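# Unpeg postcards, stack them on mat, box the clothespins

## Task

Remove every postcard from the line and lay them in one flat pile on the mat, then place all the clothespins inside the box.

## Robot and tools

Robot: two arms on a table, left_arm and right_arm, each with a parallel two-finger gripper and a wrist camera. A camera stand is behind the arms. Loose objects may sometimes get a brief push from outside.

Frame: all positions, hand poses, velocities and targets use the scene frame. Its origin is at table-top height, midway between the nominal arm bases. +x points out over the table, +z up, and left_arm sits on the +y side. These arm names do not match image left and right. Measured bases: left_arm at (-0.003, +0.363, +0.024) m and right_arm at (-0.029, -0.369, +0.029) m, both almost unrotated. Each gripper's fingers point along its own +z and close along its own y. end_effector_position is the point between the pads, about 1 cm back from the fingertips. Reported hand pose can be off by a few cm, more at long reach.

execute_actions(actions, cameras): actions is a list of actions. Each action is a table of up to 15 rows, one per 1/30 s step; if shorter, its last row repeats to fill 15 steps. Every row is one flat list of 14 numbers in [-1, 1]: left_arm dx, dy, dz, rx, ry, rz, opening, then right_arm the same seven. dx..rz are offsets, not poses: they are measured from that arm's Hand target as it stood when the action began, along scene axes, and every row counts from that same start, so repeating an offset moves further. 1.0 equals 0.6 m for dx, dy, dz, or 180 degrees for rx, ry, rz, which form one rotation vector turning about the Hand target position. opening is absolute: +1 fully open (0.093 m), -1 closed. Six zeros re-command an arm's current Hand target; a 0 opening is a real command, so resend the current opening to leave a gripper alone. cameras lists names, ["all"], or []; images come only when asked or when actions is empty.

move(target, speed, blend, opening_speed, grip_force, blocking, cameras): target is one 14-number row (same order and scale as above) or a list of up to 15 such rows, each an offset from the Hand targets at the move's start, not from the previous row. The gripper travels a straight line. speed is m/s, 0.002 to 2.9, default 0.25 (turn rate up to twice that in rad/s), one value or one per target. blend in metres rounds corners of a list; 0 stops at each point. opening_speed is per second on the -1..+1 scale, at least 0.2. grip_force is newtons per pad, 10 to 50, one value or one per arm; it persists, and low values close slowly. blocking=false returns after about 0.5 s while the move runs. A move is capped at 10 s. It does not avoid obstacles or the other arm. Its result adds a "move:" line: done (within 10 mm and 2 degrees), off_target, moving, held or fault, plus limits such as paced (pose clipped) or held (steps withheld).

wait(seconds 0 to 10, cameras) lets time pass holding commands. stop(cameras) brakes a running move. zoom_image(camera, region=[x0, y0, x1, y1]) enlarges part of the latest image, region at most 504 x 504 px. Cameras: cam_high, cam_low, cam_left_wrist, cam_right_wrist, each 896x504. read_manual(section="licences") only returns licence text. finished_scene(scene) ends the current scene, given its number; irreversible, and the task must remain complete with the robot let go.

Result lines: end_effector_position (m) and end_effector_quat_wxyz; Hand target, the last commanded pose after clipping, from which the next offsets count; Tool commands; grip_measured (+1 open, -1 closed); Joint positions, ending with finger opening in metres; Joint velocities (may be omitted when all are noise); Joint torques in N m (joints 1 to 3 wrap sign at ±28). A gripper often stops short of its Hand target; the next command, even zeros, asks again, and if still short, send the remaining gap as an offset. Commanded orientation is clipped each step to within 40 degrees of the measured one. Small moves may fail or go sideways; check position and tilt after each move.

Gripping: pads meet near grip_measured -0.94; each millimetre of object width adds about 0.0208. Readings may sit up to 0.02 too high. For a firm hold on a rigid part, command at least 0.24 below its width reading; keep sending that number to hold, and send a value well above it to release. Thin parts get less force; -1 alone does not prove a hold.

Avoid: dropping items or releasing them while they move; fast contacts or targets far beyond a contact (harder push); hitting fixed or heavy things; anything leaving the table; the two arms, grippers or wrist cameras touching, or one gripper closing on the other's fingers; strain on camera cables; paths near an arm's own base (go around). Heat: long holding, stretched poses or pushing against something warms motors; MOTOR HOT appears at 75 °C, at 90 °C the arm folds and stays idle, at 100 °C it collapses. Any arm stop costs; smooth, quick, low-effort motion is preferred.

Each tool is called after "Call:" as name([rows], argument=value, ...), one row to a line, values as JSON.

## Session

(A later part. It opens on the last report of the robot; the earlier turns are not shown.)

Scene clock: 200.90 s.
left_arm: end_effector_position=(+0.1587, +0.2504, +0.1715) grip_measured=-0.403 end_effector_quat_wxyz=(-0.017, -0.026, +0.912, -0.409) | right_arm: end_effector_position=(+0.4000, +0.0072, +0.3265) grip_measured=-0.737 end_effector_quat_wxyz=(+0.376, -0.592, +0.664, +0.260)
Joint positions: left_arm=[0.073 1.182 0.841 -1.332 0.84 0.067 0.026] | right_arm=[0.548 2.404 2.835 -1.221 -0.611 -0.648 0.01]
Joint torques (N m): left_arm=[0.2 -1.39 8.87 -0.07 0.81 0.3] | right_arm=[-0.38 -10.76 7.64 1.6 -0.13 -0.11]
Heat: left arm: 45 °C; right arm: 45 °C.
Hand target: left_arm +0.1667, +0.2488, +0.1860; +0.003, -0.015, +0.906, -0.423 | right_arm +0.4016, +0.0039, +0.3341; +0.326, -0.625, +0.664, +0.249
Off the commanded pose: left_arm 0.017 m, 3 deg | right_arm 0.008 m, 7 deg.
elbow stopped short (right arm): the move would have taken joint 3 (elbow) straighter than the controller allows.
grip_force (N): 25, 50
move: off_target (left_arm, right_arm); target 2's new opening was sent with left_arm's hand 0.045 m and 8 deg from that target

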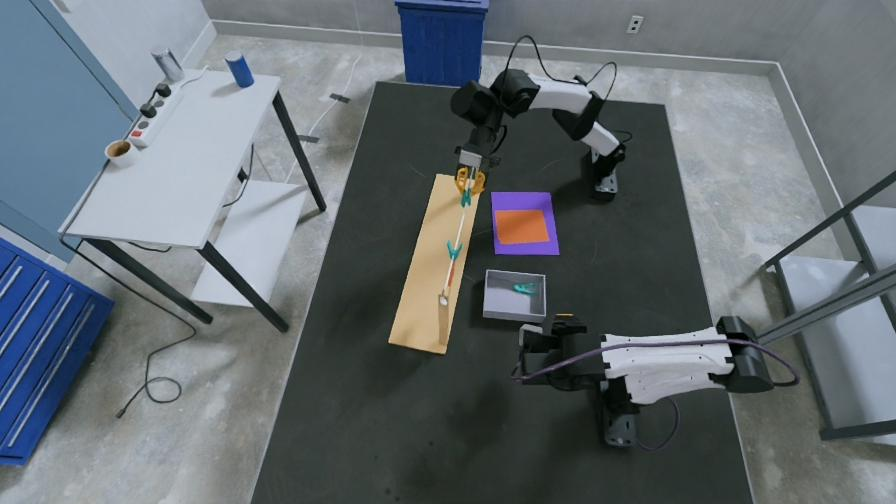

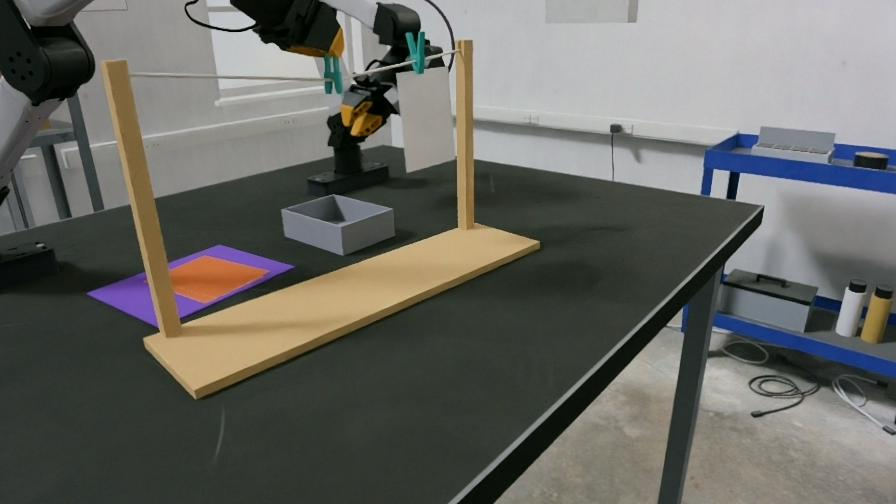

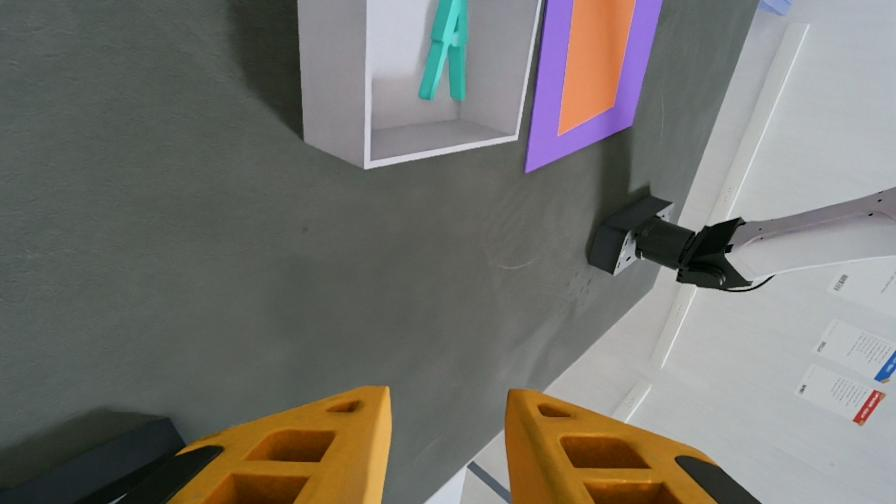

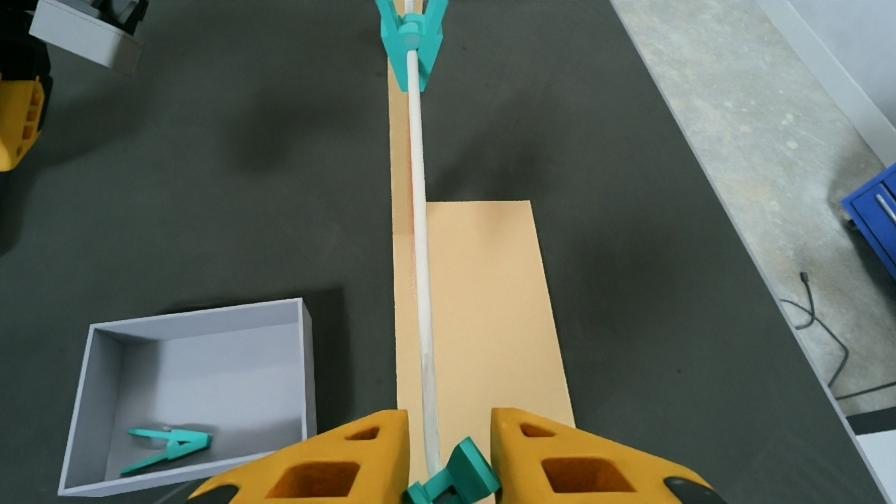

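Call:
move([
  [0,0,0,0,0,0,-0.4,0,0,0.16,0,0,0,-0.75],
  [0,0,0,0,0,0,-0.4,-0.25,0.1018,0.1,0,0,0,-0.75],
  [0,0,0,0,0,0,-0.4,-0.2527,0.2,-0.2,0,0,0,-0.75],
  [0,0,0,0,0,0,-0.4,-0.2527,0.2068,-0.3735,0,0,0,-0.75],
], speed=[0.12,0.25,0.25,0.15], blend=[0.03,0.05,0.03,0], cameras=["all"])

Scene clock: 205.20 s.
left_arm: end_effector_position=(+0.1587, +0.2504, +0.1715) grip_measured=-0.403 end_effector_quat_wxyz=(-0.016, -0.025, +0.912, -0.410) | right_arm: end_effector_position=(+0.2433, +0.1202, +0.1015) grip_measured=-0.738 end_effector_quat_wxyz=(-0.299, +0.636, -0.668, -0.246)
Joint positions: left_arm=[0.073 1.182 0.841 -1.332 0.84 0.069 0.026] | right_arm=[0.961 2.152 1.552 -0.238 -0.341 -0.427 0.01]
Joint torques (N m): left_arm=[0.27 -1.33 8.91 -0.09 0.81 0.31] | right_arm=[0.73 -10.52 5.42 2.39 0.02 0.15]
Heat: left arm: 46 °C; right arm: 46 °C.
Hand target: left_arm +0.1667, +0.2488, +0.1860; +0.003, -0.015, +0.906, -0.423 | right_arm +0.2499, +0.1280, +0.1100; -0.326, +0.625, -0.664, -0.249
Off the commanded pose: left_arm 0.017 m, 3 deg | right_arm 0.013 m, 3 deg.
elbow stopped short (right arm): the move would have taken joint 3 (elbow) straighter than the controller allows.
grip_force (N): 25, 50
move: off_target (left_arm, right_arm)

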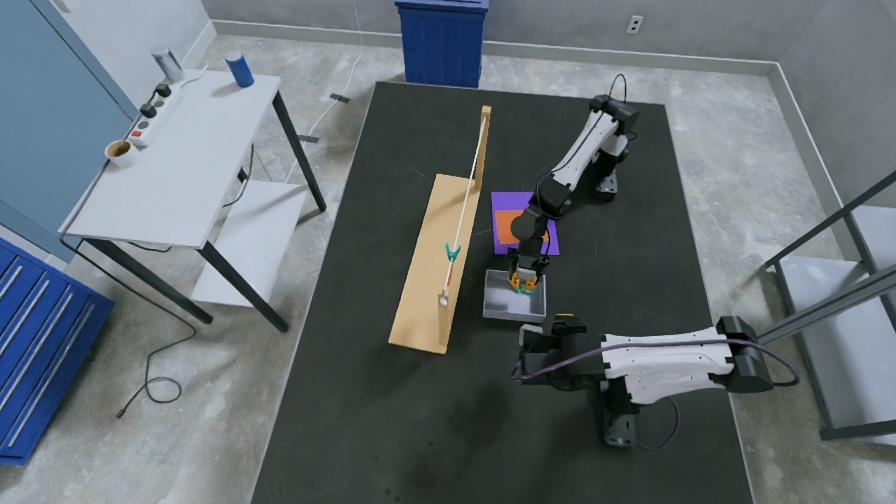

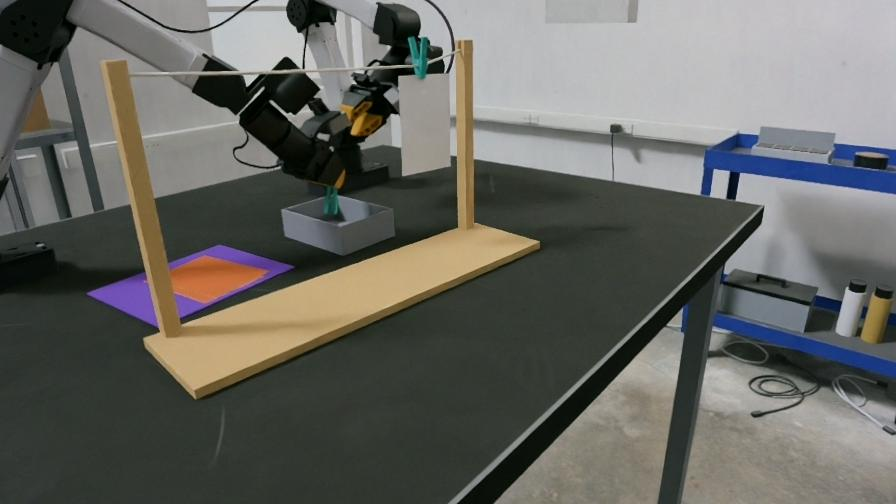

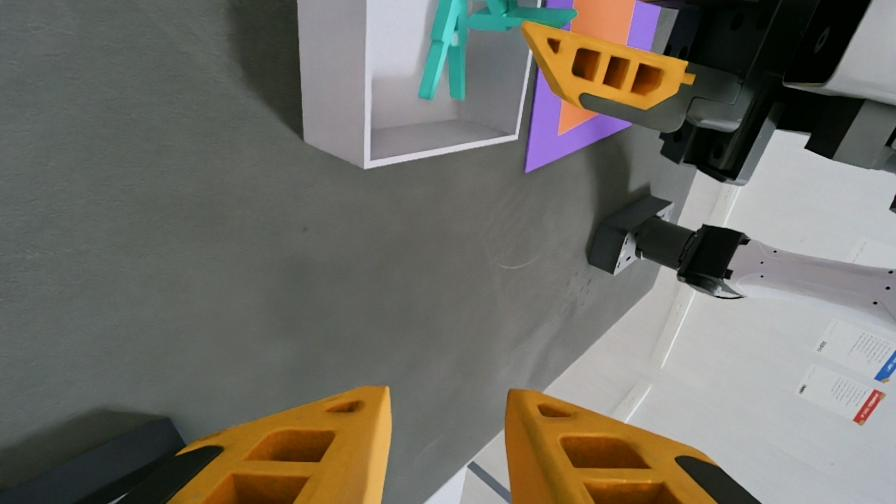

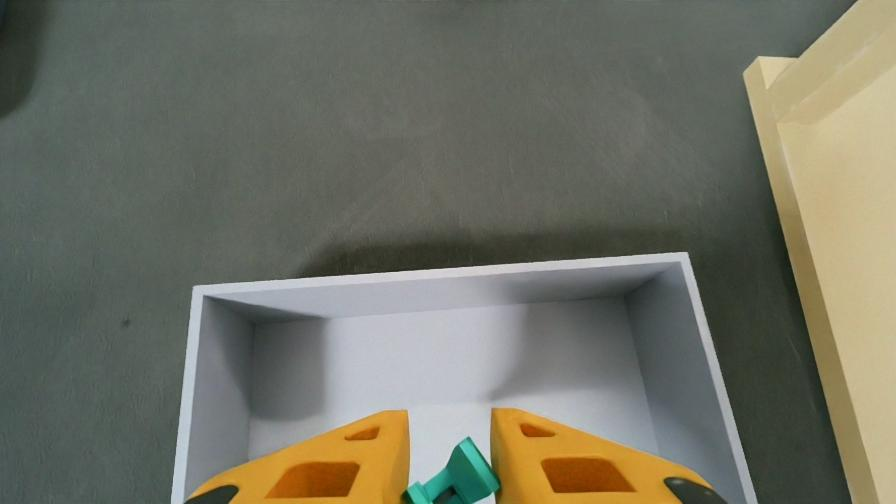

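Call:
move([
  [0,0,0,0,0,0,-0.4,0.05,0,0,0,0,0,-0.75],
  [0,0,0,0,0,0,-0.4,0.05,0,-0.045,0,0,0,-0.75],
  [0,0,0,0,0,0,-0.4,0.05,0,-0.045,0,0,0,-0.2],
  [0,0,0,0,0,0,-0.4,0.05,-0.02,0.1,0,0,0,-0.2],
  [0,0,0,0,0,0,-0.4,0.03,-0.06,0.25,0,0,0,-0.2],
], speed=[0.1,0.1,0.1,0.1,0.2], blend=[0.01,0,0,0.02,0], opening_speed=0.7, cameras=["all"])

Scene clock: 210.53 s.
left_arm: end_effector_position=(+0.1587, +0.2504, +0.1715) grip_measured=-0.403 end_effector_quat_wxyz=(-0.016, -0.025, +0.912, -0.410) | right_arm: end_effector_position=(+0.2714, +0.0940, +0.2307) grip_measured=-0.202 end_effector_quat_wxyz=(+0.309, -0.619, +0.682, +0.239)
Joint positions: left_arm=[0.073 1.182 0.841 -1.332 0.84 0.069 0.026] | right_arm=[0.887 2.051 1.913 -0.697 -0.356 -0.447 0.035]
Joint torques (N m): left_arm=[0.23 -1.37 8.85 -0.07 0.83 0.3] | right_arm=[-0.28 -12.27 9.7 1.43 -0.41 -0.13]
Heat: left arm: 47 °C; right arm: 46 °C.
Hand target: left_arm +0.1667, +0.2488, +0.1860; +0.003, -0.015, +0.906, -0.423 | right_arm +0.2679, +0.0920, +0.2600; +0.326, -0.625, +0.664, +0.249
Off the commanded pose: left_arm 0.017 m, 3 deg | right_arm 0.030 m, 3 deg.
grip_force (N): 25, 50
move: off_target (left_arm, right_arm); target 3's new opening was sent with right_arm's hand 0.026 m and 6 deg from that target

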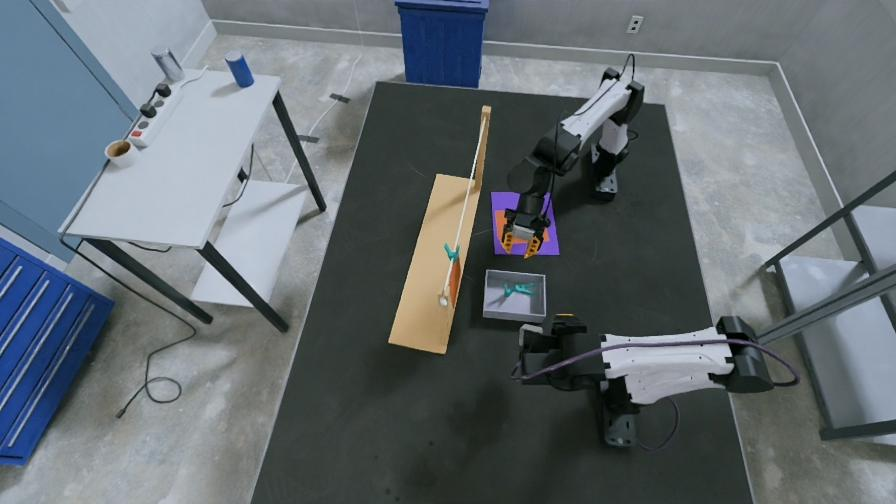

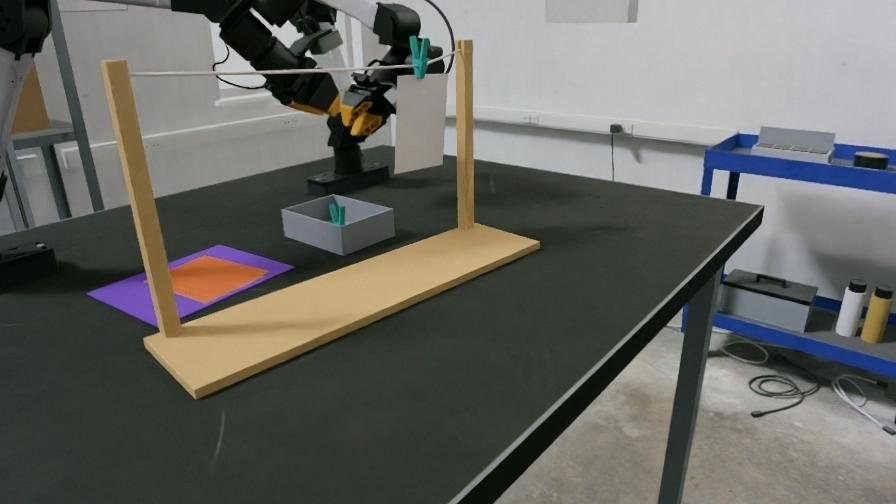

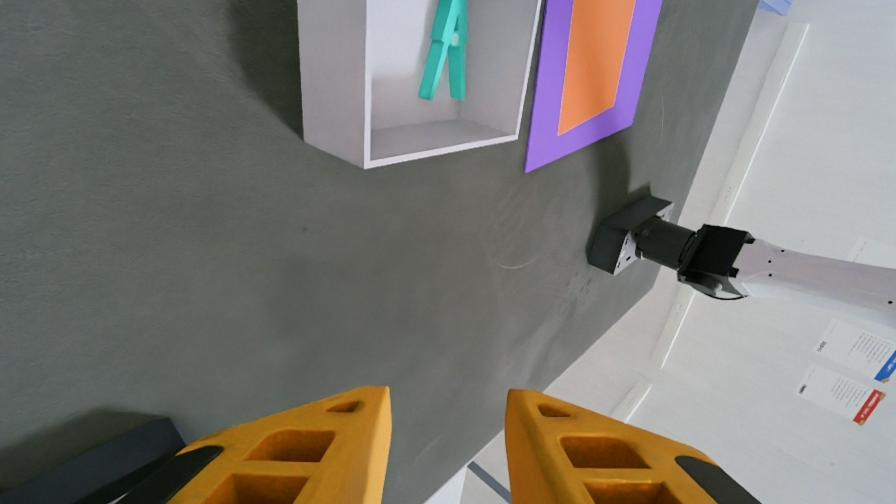

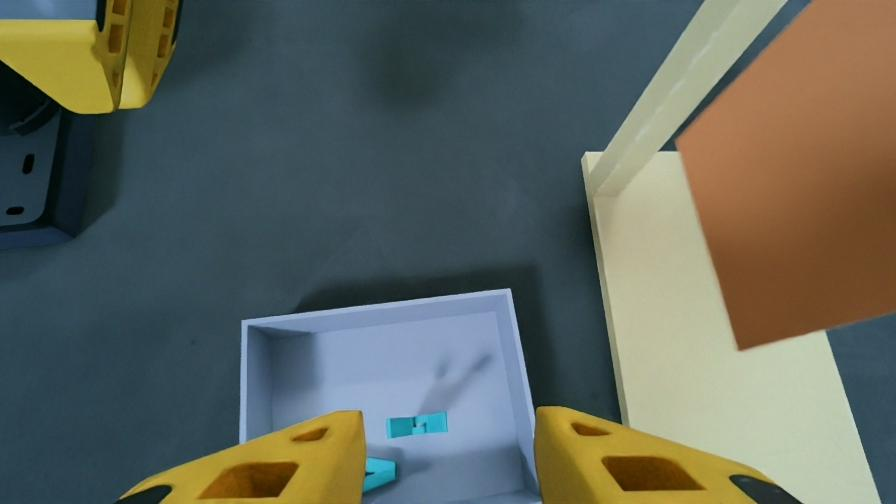

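Call:
move([
  [0,0,0,0,0,0,-0.4,0.02,-0.12,0,0.113,-0.034,-0.087,-0.4],
  [0,0,0,0,0,0,-0.4,0.07,-0.12,-0.1,0.2256,-0.0687,-0.1744,-0.4],
], speed=0.2, blend=[0.03,0], cameras=["all"])

Scene clock: 215.43 s.
left_arm: end_effector_position=(+0.1587, +0.2504, +0.1715) grip_measured=-0.403 end_effector_quat_wxyz=(-0.016, -0.025, +0.912, -0.410) | right_arm: end_effector_position=(+0.3095, +0.0183, +0.1815) grip_measured=-0.398 end_effector_quat_wxyz=(+0.614, -0.317, +0.662, +0.291)
Joint positions: left_arm=[0.073 1.182 0.841 -1.332 0.84 0.069 0.026] | right_arm=[0.833 1.911 0.81 1.024 -0.054 -0.01 0.026]
Joint torques (N m): left_arm=[0.2 -1.35 8.85 -0.08 0.83 0.29] | right_arm=[0.62 -7.5 4.9 2.98 0.16 0.16]
Heat: left arm: 47 °C; right arm: 46 °C.
Hand target: left_arm +0.1667, +0.2488, +0.1860; +0.003, -0.015, +0.906, -0.423 | right_arm +0.3099, +0.0200, +0.2000; +0.641, -0.299, +0.641, +0.299
Off the commanded pose: left_arm 0.017 m, 3 deg | right_arm 0.019 m, 5 deg.
grip_force (N): 25, 50
move: off_target (left_arm, right_arm)

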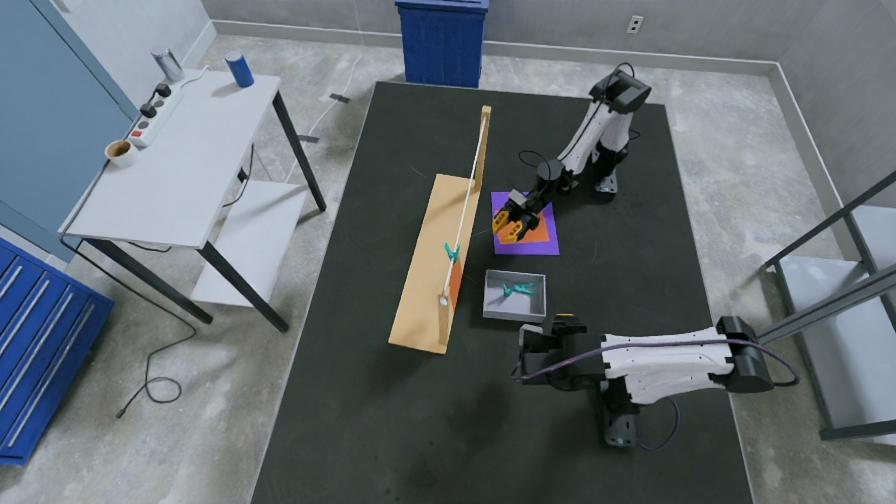

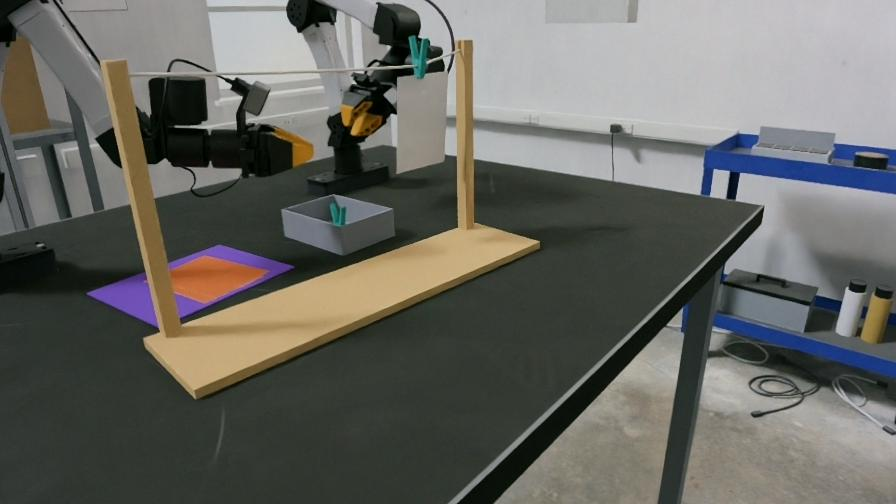

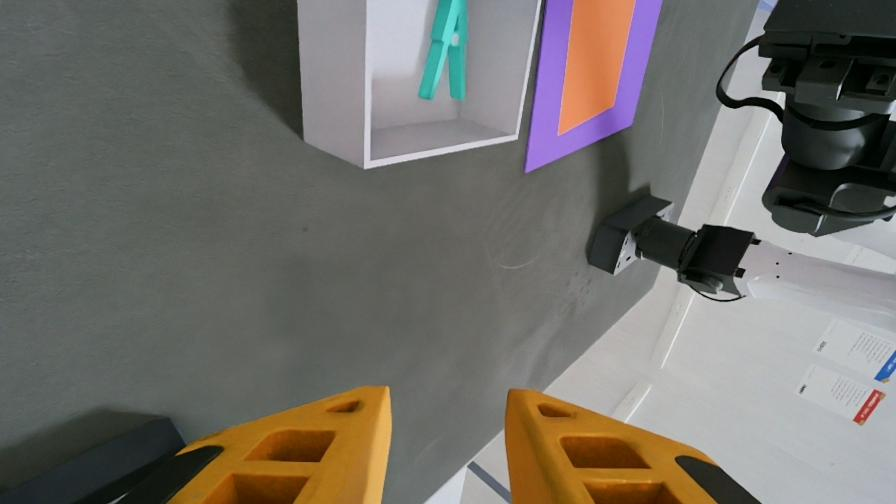

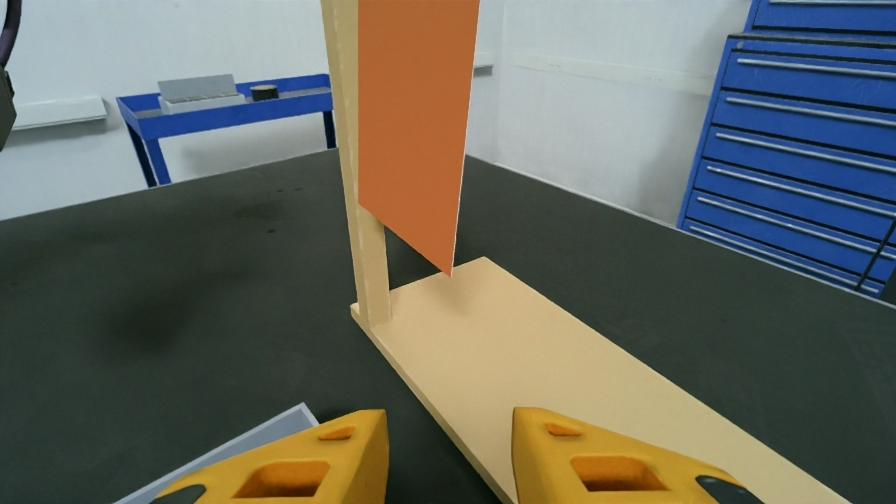

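Call:
move(target=[0,0,0,0,0,0,-0.4,0.055,0.064,0.03,0,0,0,-0.4], speed=0.12, cameras=["cam_high","cam_low","cam_right_wrist"])

Scene clock: 217.23 s.
left_arm: end_effector_position=(+0.1587, +0.2504, +0.1715) grip_measured=-0.403 end_effector_quat_wxyz=(-0.016, -0.025, +0.912, -0.410) | right_arm: end_effector_position=(+0.3403, +0.0512, +0.2094) grip_measured=-0.398 end_effector_quat_wxyz=(+0.640, -0.306, +0.638, +0.299)
Joint positions: left_arm=[0.073 1.182 0.841 -1.332 0.84 0.069 0.026] | right_arm=[0.833 2.01 1.02 0.987 -0.049 -0.01 0.026]
Joint torques (N m): left_arm=[0.21 -1.33 8.91 -0.08 0.82 0.3] | right_arm=[0.66 -8.72 8.64 1.85 0.17 0.14]
Heat: left arm: 47 °C; right arm: 46 °C.
Hand target: left_arm +0.1667, +0.2488, +0.1860; +0.003, -0.015, +0.906, -0.423 | right_arm +0.3429, +0.0584, +0.2180; +0.641, -0.299, +0.641, +0.299
Off the commanded pose: left_arm 0.017 m, 3 deg | right_arm 0.012 m, 1 deg.
grip_force (N): 25, 50
move: off_target (left_arm, right_arm)
Images, in order (width x height): cam_high 896x504, cam_low 896x504, cam_right_wrist 896x504.

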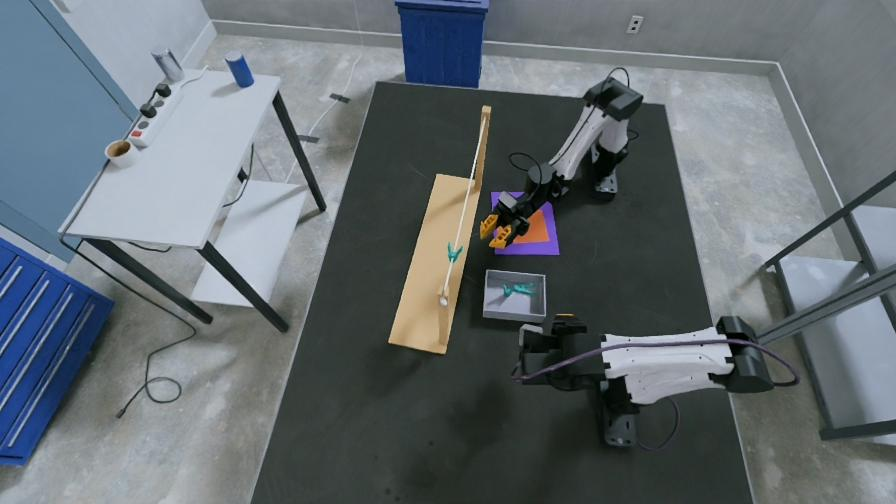

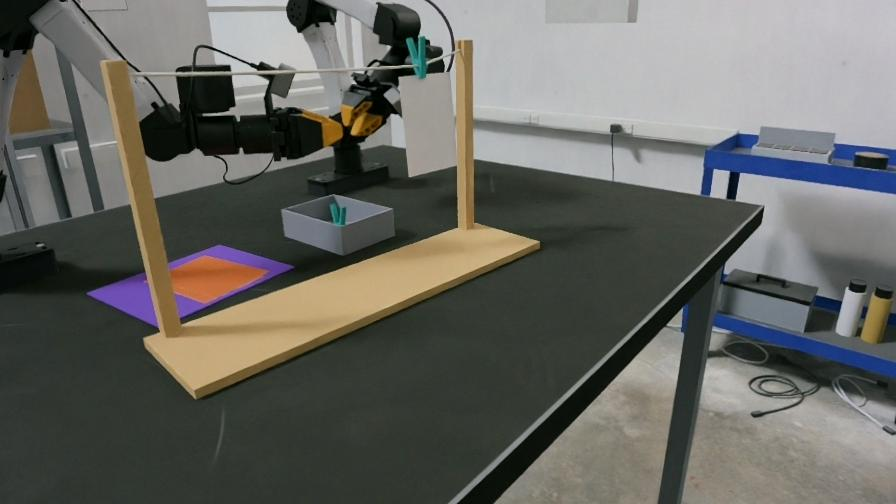

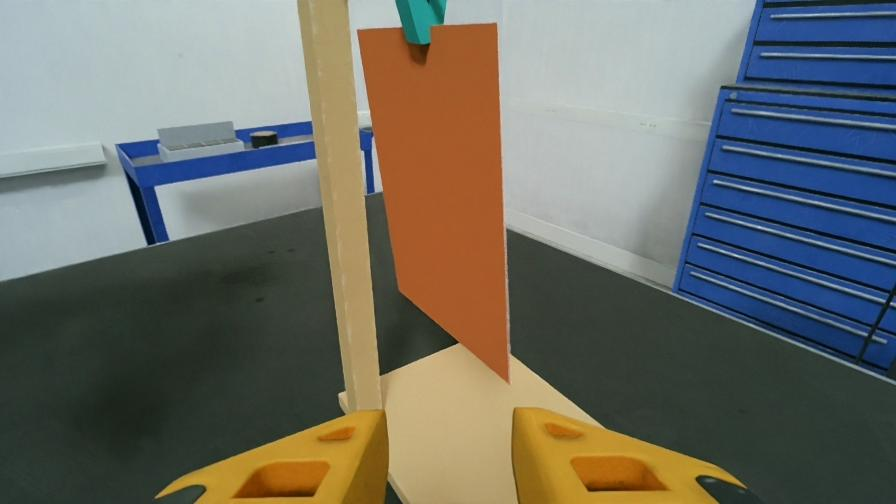

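Call:
move(target=[0,0,0,0,0,0,-0.4,0.072,0.03,-0.01,0,0,0,-0.4], speed=0.1, cameras=["cam_high","cam_low","cam_right_wrist"])

Scene clock: 218.67 s.
left_arm: end_effector_position=(+0.1587, +0.2504, +0.1715) grip_measured=-0.403 end_effector_quat_wxyz=(-0.016, -0.025, +0.912, -0.410) | right_arm: end_effector_position=(+0.3836, +0.0691, +0.2022) grip_measured=-0.398 end_effector_quat_wxyz=(+0.643, -0.298, +0.642, +0.291)
Joint positions: left_arm=[0.073 1.182 0.841 -1.332 0.84 0.069 0.026] | right_arm=[0.796 2.151 1.221 0.926 -0.061 -0.01 0.026]
Joint torques (N m): left_arm=[0.21 -1.36 8.9 -0.08 0.82 0.28] | right_arm=[0.02 -9.91 9.18 1.85 -0.18 0.15]
Heat: left arm: 48 °C; right arm: 46 °C.
Hand target: left_arm +0.1667, +0.2488, +0.1860; +0.003, -0.015, +0.906, -0.423 | right_arm +0.3861, +0.0764, +0.2120; +0.641, -0.299, +0.641, +0.299
Off the commanded pose: left_arm 0.017 m, 3 deg | right_arm 0.012 m, 1 deg.
grip_force (N): 25, 50
move: off_target (left_arm, right_arm)
Images, in order (width x height): cam_high 896x504, cam_low 896x504, cam_right_wrist 896x504.

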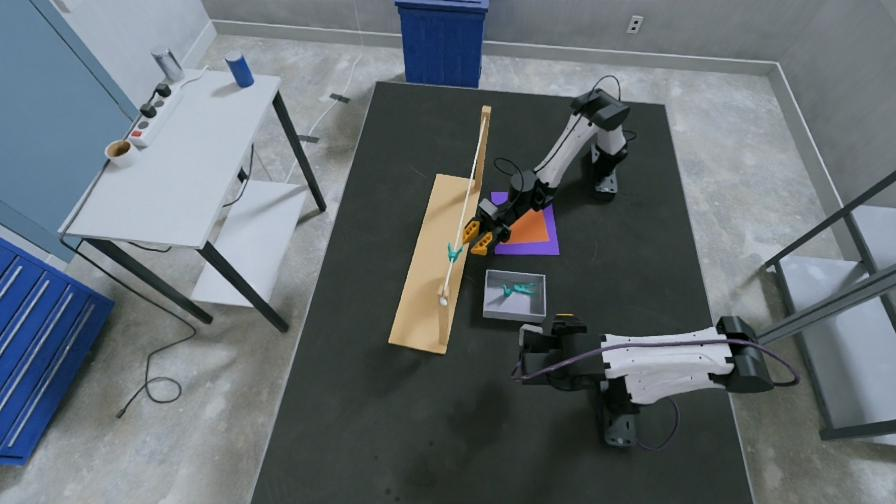

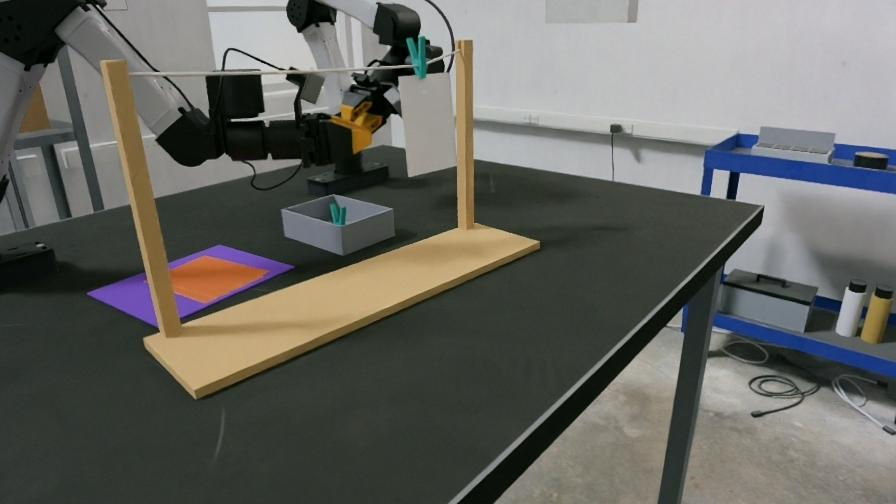

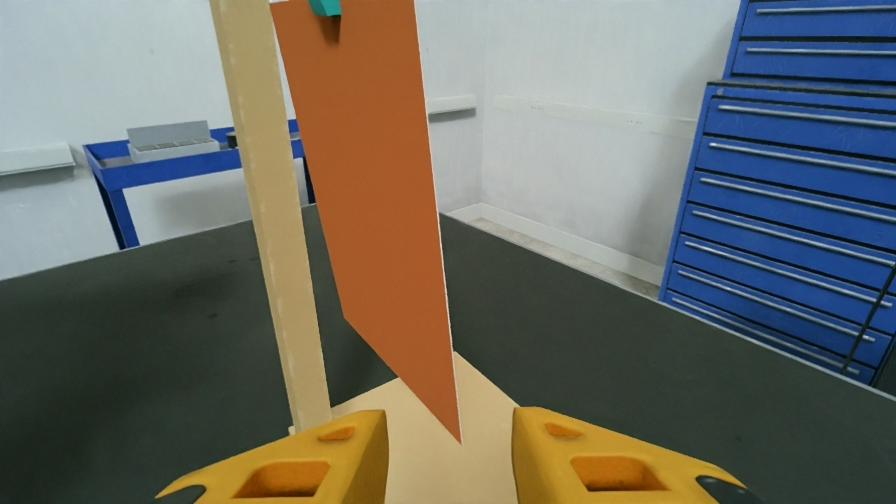

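Call:
move(target=[0,0,0,0,0,0,-0.4,0.054,0.062,0,0,0,0,-0.4], speed=0.06, cameras=["cam_high","cam_low","cam_right_wrist"])

Scene clock: 220.47 s.
left_arm: end_effector_position=(+0.1587, +0.2504, +0.1715) grip_measured=-0.403 end_effector_quat_wxyz=(-0.016, -0.025, +0.912, -0.410) | right_arm: end_effector_position=(+0.4184, +0.1048, +0.2009) grip_measured=-0.398 end_effector_quat_wxyz=(+0.642, -0.298, +0.643, +0.291)
Joint positions: left_arm=[0.073 1.182 0.841 -1.332 0.84 0.069 0.026] | right_arm=[0.796 2.306 1.494 0.806 -0.061 -0.01 0.026]
Joint torques (N m): left_arm=[0.18 -1.32 8.9 -0.07 0.83 0.3] | right_arm=[0.4 -11.18 9.65 1.83 -0.12 0.15]
Heat: left arm: 48 °C; right arm: 45 °C.
Hand target: left_arm +0.1667, +0.2488, +0.1860; +0.003, -0.015, +0.906, -0.423 | right_arm +0.4185, +0.1136, +0.2120; +0.641, -0.299, +0.641, +0.299
Off the commanded pose: left_arm 0.017 m, 3 deg | right_arm 0.014 m, 1 deg.
grip_force (N): 25, 50
move: off_target (left_arm, right_arm)
Images, in order (width x height): cam_high 896x504, cam_low 896x504, cam_right_wrist 896x504.

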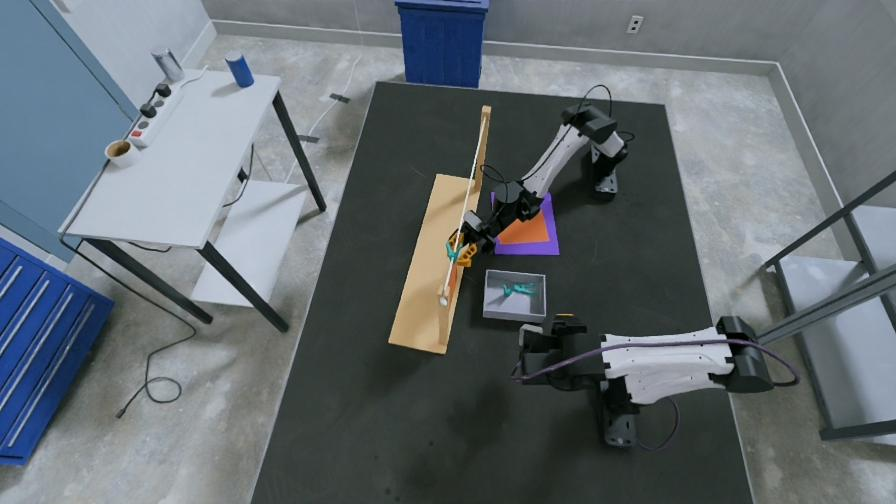

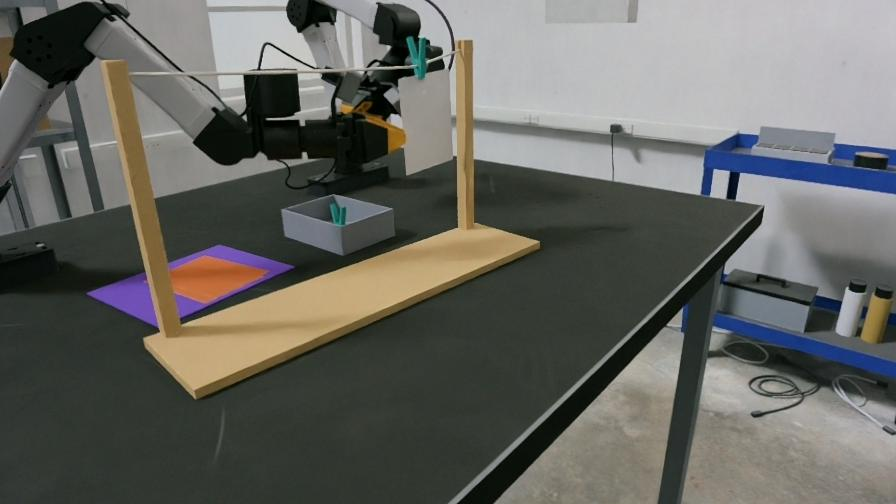

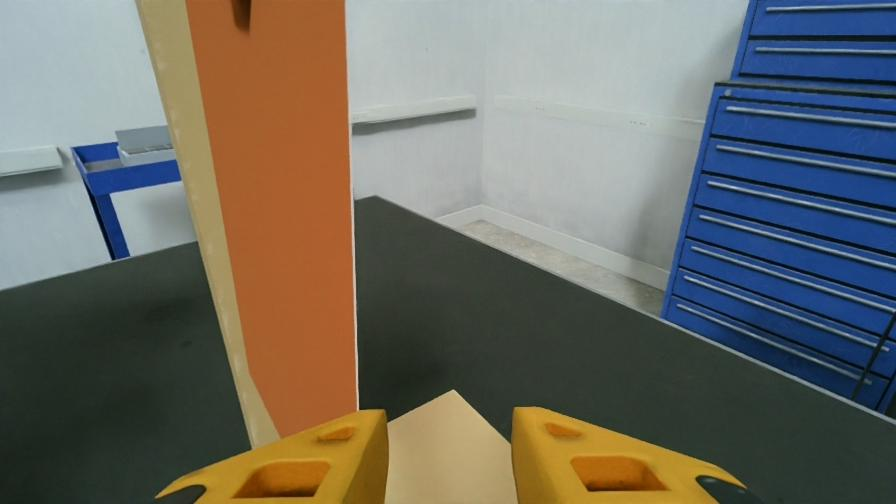

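Call:
move([
  [0,0,0,0,0,0,-0.4,-0.054,-0.062,0,0,0,0,-0.4],
  [0,0,0,0,0,0,-0.4,-0.08,-0.04,0,0,0,0,-0.4],
], speed=0.08, cameras=["cam_low","cam_right_wrist"])

Scene clock: 222.70 s.
left_arm: end_effector_position=(+0.1587, +0.2504, +0.1715) grip_measured=-0.403 end_effector_quat_wxyz=(-0.016, -0.025, +0.912, -0.410) | right_arm: end_effector_position=(+0.3669, +0.0963, +0.1656) grip_measured=-0.398 end_effector_quat_wxyz=(+0.597, -0.328, +0.673, +0.289)
Joint positions: left_arm=[0.073 1.182 0.841 -1.332 0.84 0.069 0.026] | right_arm=[0.85 2.203 1.27 0.813 -0.051 -0.01 0.026]
Joint torques (N m): left_arm=[0.23 -1.32 8.9 -0.07 0.81 0.3] | right_arm=[0.05 -14.68 4.78 2.99 0.17 0.16]
Heat: left arm: 48 °C; right arm: 46 °C.
Hand target: left_arm +0.1667, +0.2488, +0.1860; +0.003, -0.015, +0.906, -0.423 | right_arm +0.3705, +0.0896, +0.2120; +0.641, -0.299, +0.641, +0.299
Off the commanded pose: left_arm 0.017 m, 3 deg | right_arm 0.047 m, 7 deg.
grip_force (N): 25, 50
move: off_target (left_arm, right_arm)
Images, in order (width x height): cam_low 896x504, cam_right_wrist 896x504.

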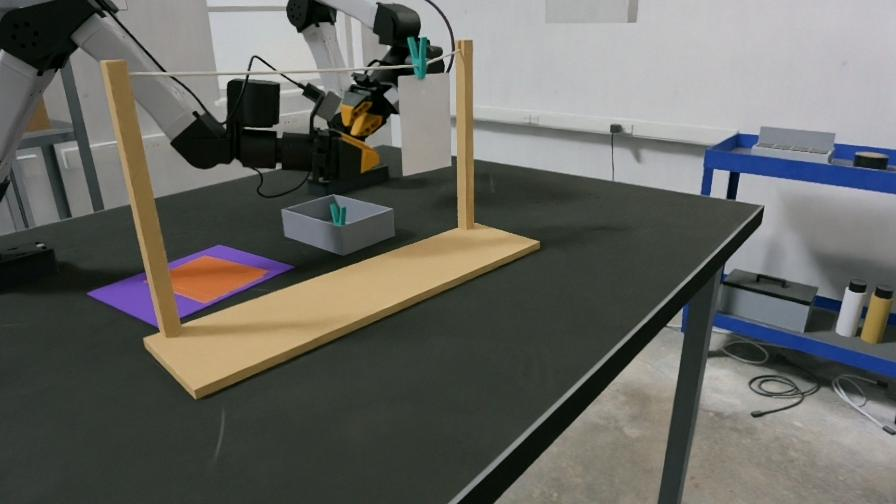

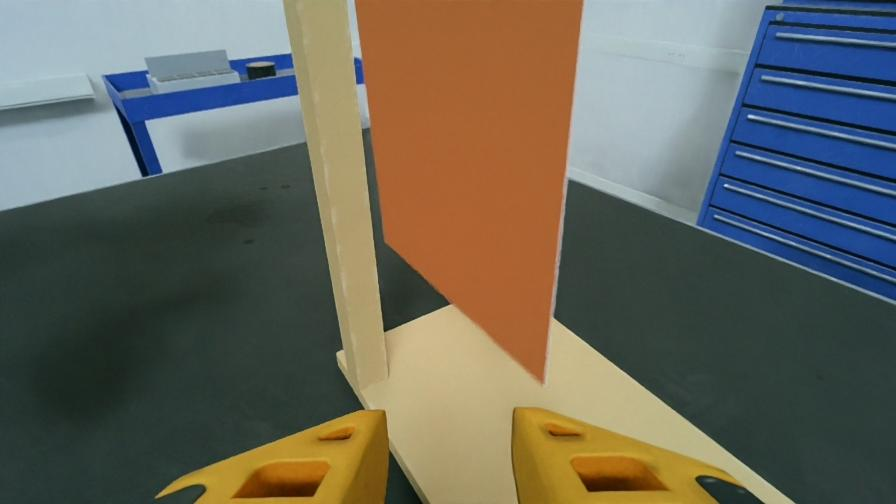

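Call:
move(target=[0,0,0,0,0,0,-0.4,0.01,-0.02,0.005,0,0,0,-0.4], speed=0.06, cameras=["cam_right_wrist"])

Scene clock: 224.13 s.
left_arm: end_effector_position=(+0.1587, +0.2504, +0.1715) grip_measured=-0.403 end_effector_quat_wxyz=(-0.016, -0.025, +0.912, -0.410) | right_arm: end_effector_position=(+0.3799, +0.0787, +0.1698) grip_measured=-0.398 end_effector_quat_wxyz=(+0.603, -0.316, +0.678, +0.278)
Joint positions: left_arm=[0.073 1.182 0.841 -1.332 0.84 0.069 0.026] | right_arm=[0.815 2.18 1.249 0.813 -0.051 -0.01 0.026]
Joint torques (N m): left_arm=[0.23 -1.36 8.9 -0.07 0.81 0.3] | right_arm=[-0.05 -14.39 4.72 2.97 -0.11 0.14]
Heat: left arm: 48 °C; right arm: 46 °C.
Hand target: left_arm +0.1667, +0.2488, +0.1860; +0.003, -0.015, +0.906, -0.423 | right_arm +0.3765, +0.0776, +0.2150; +0.641, -0.299, +0.641, +0.299
Off the commanded pose: left_arm 0.017 m, 3 deg | right_arm 0.045 m, 7 deg.
grip_force (N): 25, 50
move: off_target (left_arm, right_arm)
Images, in order (width x height): cam_right_wrist 896x504.

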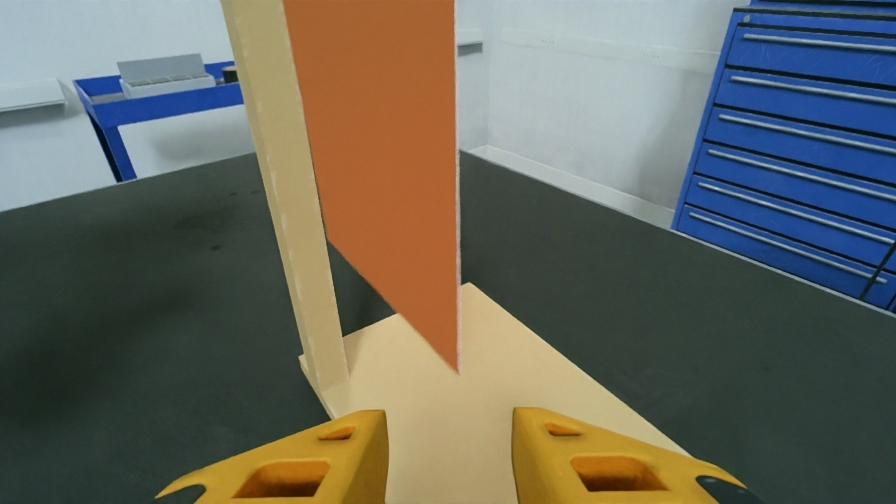

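Call:
move(target=[0,0,0,0,0,0,-0.4,0.018,0.035,0.01,0,0,0,-0.4], speed=0.06, cameras=["cam_right_wrist"])

Scene clock: 225.53 s.
left_arm: end_effector_position=(+0.1587, +0.2504, +0.1715) grip_measured=-0.403 end_effector_quat_wxyz=(-0.016, -0.025, +0.912, -0.410) | right_arm: end_effector_position=(+0.3851, +0.0911, +0.2023) grip_measured=-0.398 end_effector_quat_wxyz=(+0.627, -0.309, +0.654, +0.291)
Joint positions: left_arm=[0.073 1.182 0.841 -1.332 0.84 0.069 0.026] | right_arm=[0.822 2.18 1.322 0.813 -0.051 -0.01 0.026]
Joint torques (N m): left_arm=[0.21 -1.4 8.88 -0.07 0.83 0.29] | right_arm=[0.61 -10.17 9.25 2.29 0.04 0.16]
Heat: left arm: 48 °C; right arm: 46 °C.
Hand target: left_arm +0.1667, +0.2488, +0.1860; +0.003, -0.015, +0.906, -0.423 | right_arm +0.3873, +0.0986, +0.2210; +0.641, -0.299, +0.641, +0.299
Off the commanded pose: left_arm 0.017 m, 3 deg | right_arm 0.020 m, 3 deg.
grip_force (N): 25, 50
move: off_target (left_arm, right_arm)
Images, in order (width x height): cam_right_wrist 896x504.

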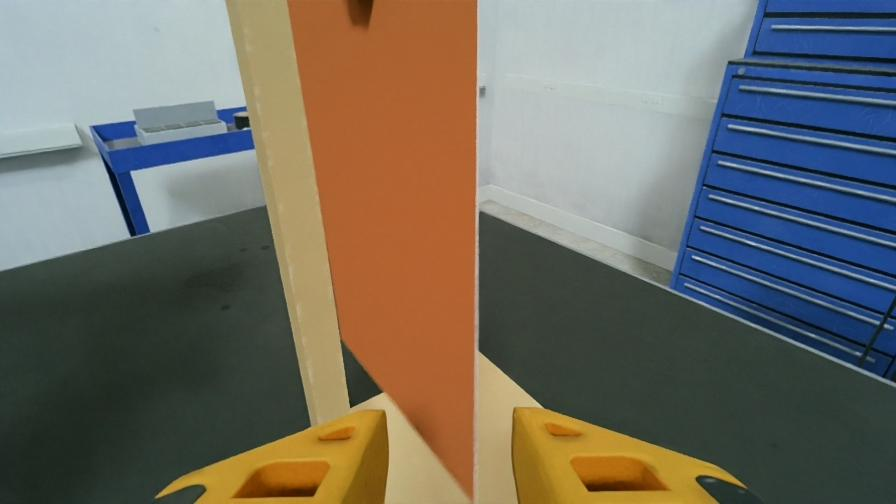

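Call:
move(target=[0,0,0,0,0,0,-0.4,0.024,0.033,-0.004,0,0,0,-0.4], speed=0.05, cameras=["cam_right_wrist","cam_low","cam_high"])

Call:
zoom_image(camera="cam_low", region=[300, 20, 500, 200])

Scene clock: 226.97 s.
left_arm: end_effector_position=(+0.1587, +0.2504, +0.1715) grip_measured=-0.403 end_effector_quat_wxyz=(-0.016, -0.025, +0.912, -0.410) | right_arm: end_effector_position=(+0.4019, +0.1093, +0.2078) grip_measured=-0.398 end_effector_quat_wxyz=(+0.640, -0.303, +0.641, +0.296)
Joint positions: left_arm=[0.073 1.182 0.841 -1.332 0.84 0.069 0.026] | right_arm=[0.822 2.266 1.454 0.806 -0.051 -0.01 0.026]
Joint torques (N m): left_arm=[0.2 -1.32 8.87 -0.08 0.82 0.31] | right_arm=[0.76 -10.99 9.7 1.85 0.11 0.14]
Heat: left arm: 48 °C; right arm: 46 °C.
Hand target: left_arm +0.1667, +0.2488, +0.1860; +0.003, -0.015, +0.906, -0.423 | right_arm +0.4017, +0.1184, +0.2186; +0.641, -0.299, +0.641, +0.299
Off the commanded pose: left_arm 0.017 m, 3 deg | right_arm 0.014 m, 1 deg.
grip_force (N): 25, 50
move: off_target (left_arm, right_arm)
Images, in order (width x height): cam_high 896x504, cam_low 896x504, cam_right_wrist 896x504.

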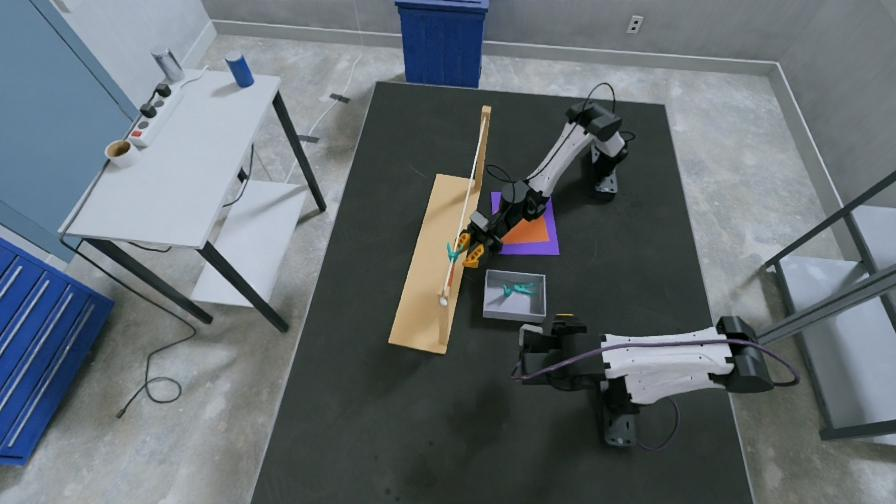

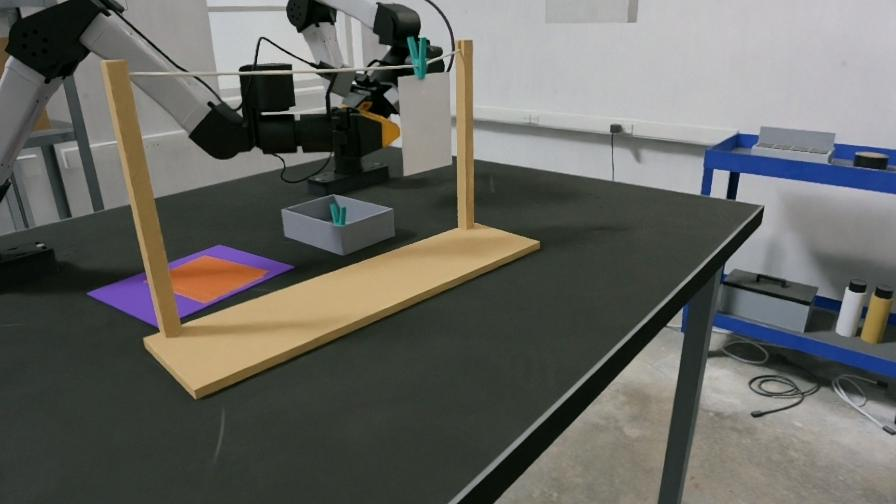

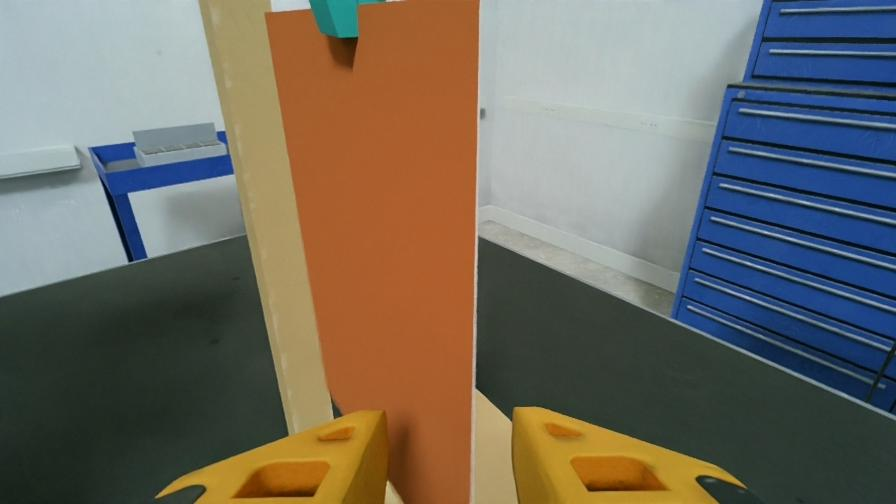

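Scaled by 2.520 from the camera's 896x504 image, which has a finer 1280x720 frame.

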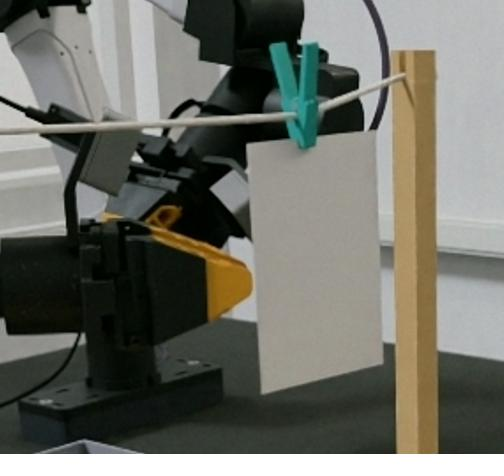

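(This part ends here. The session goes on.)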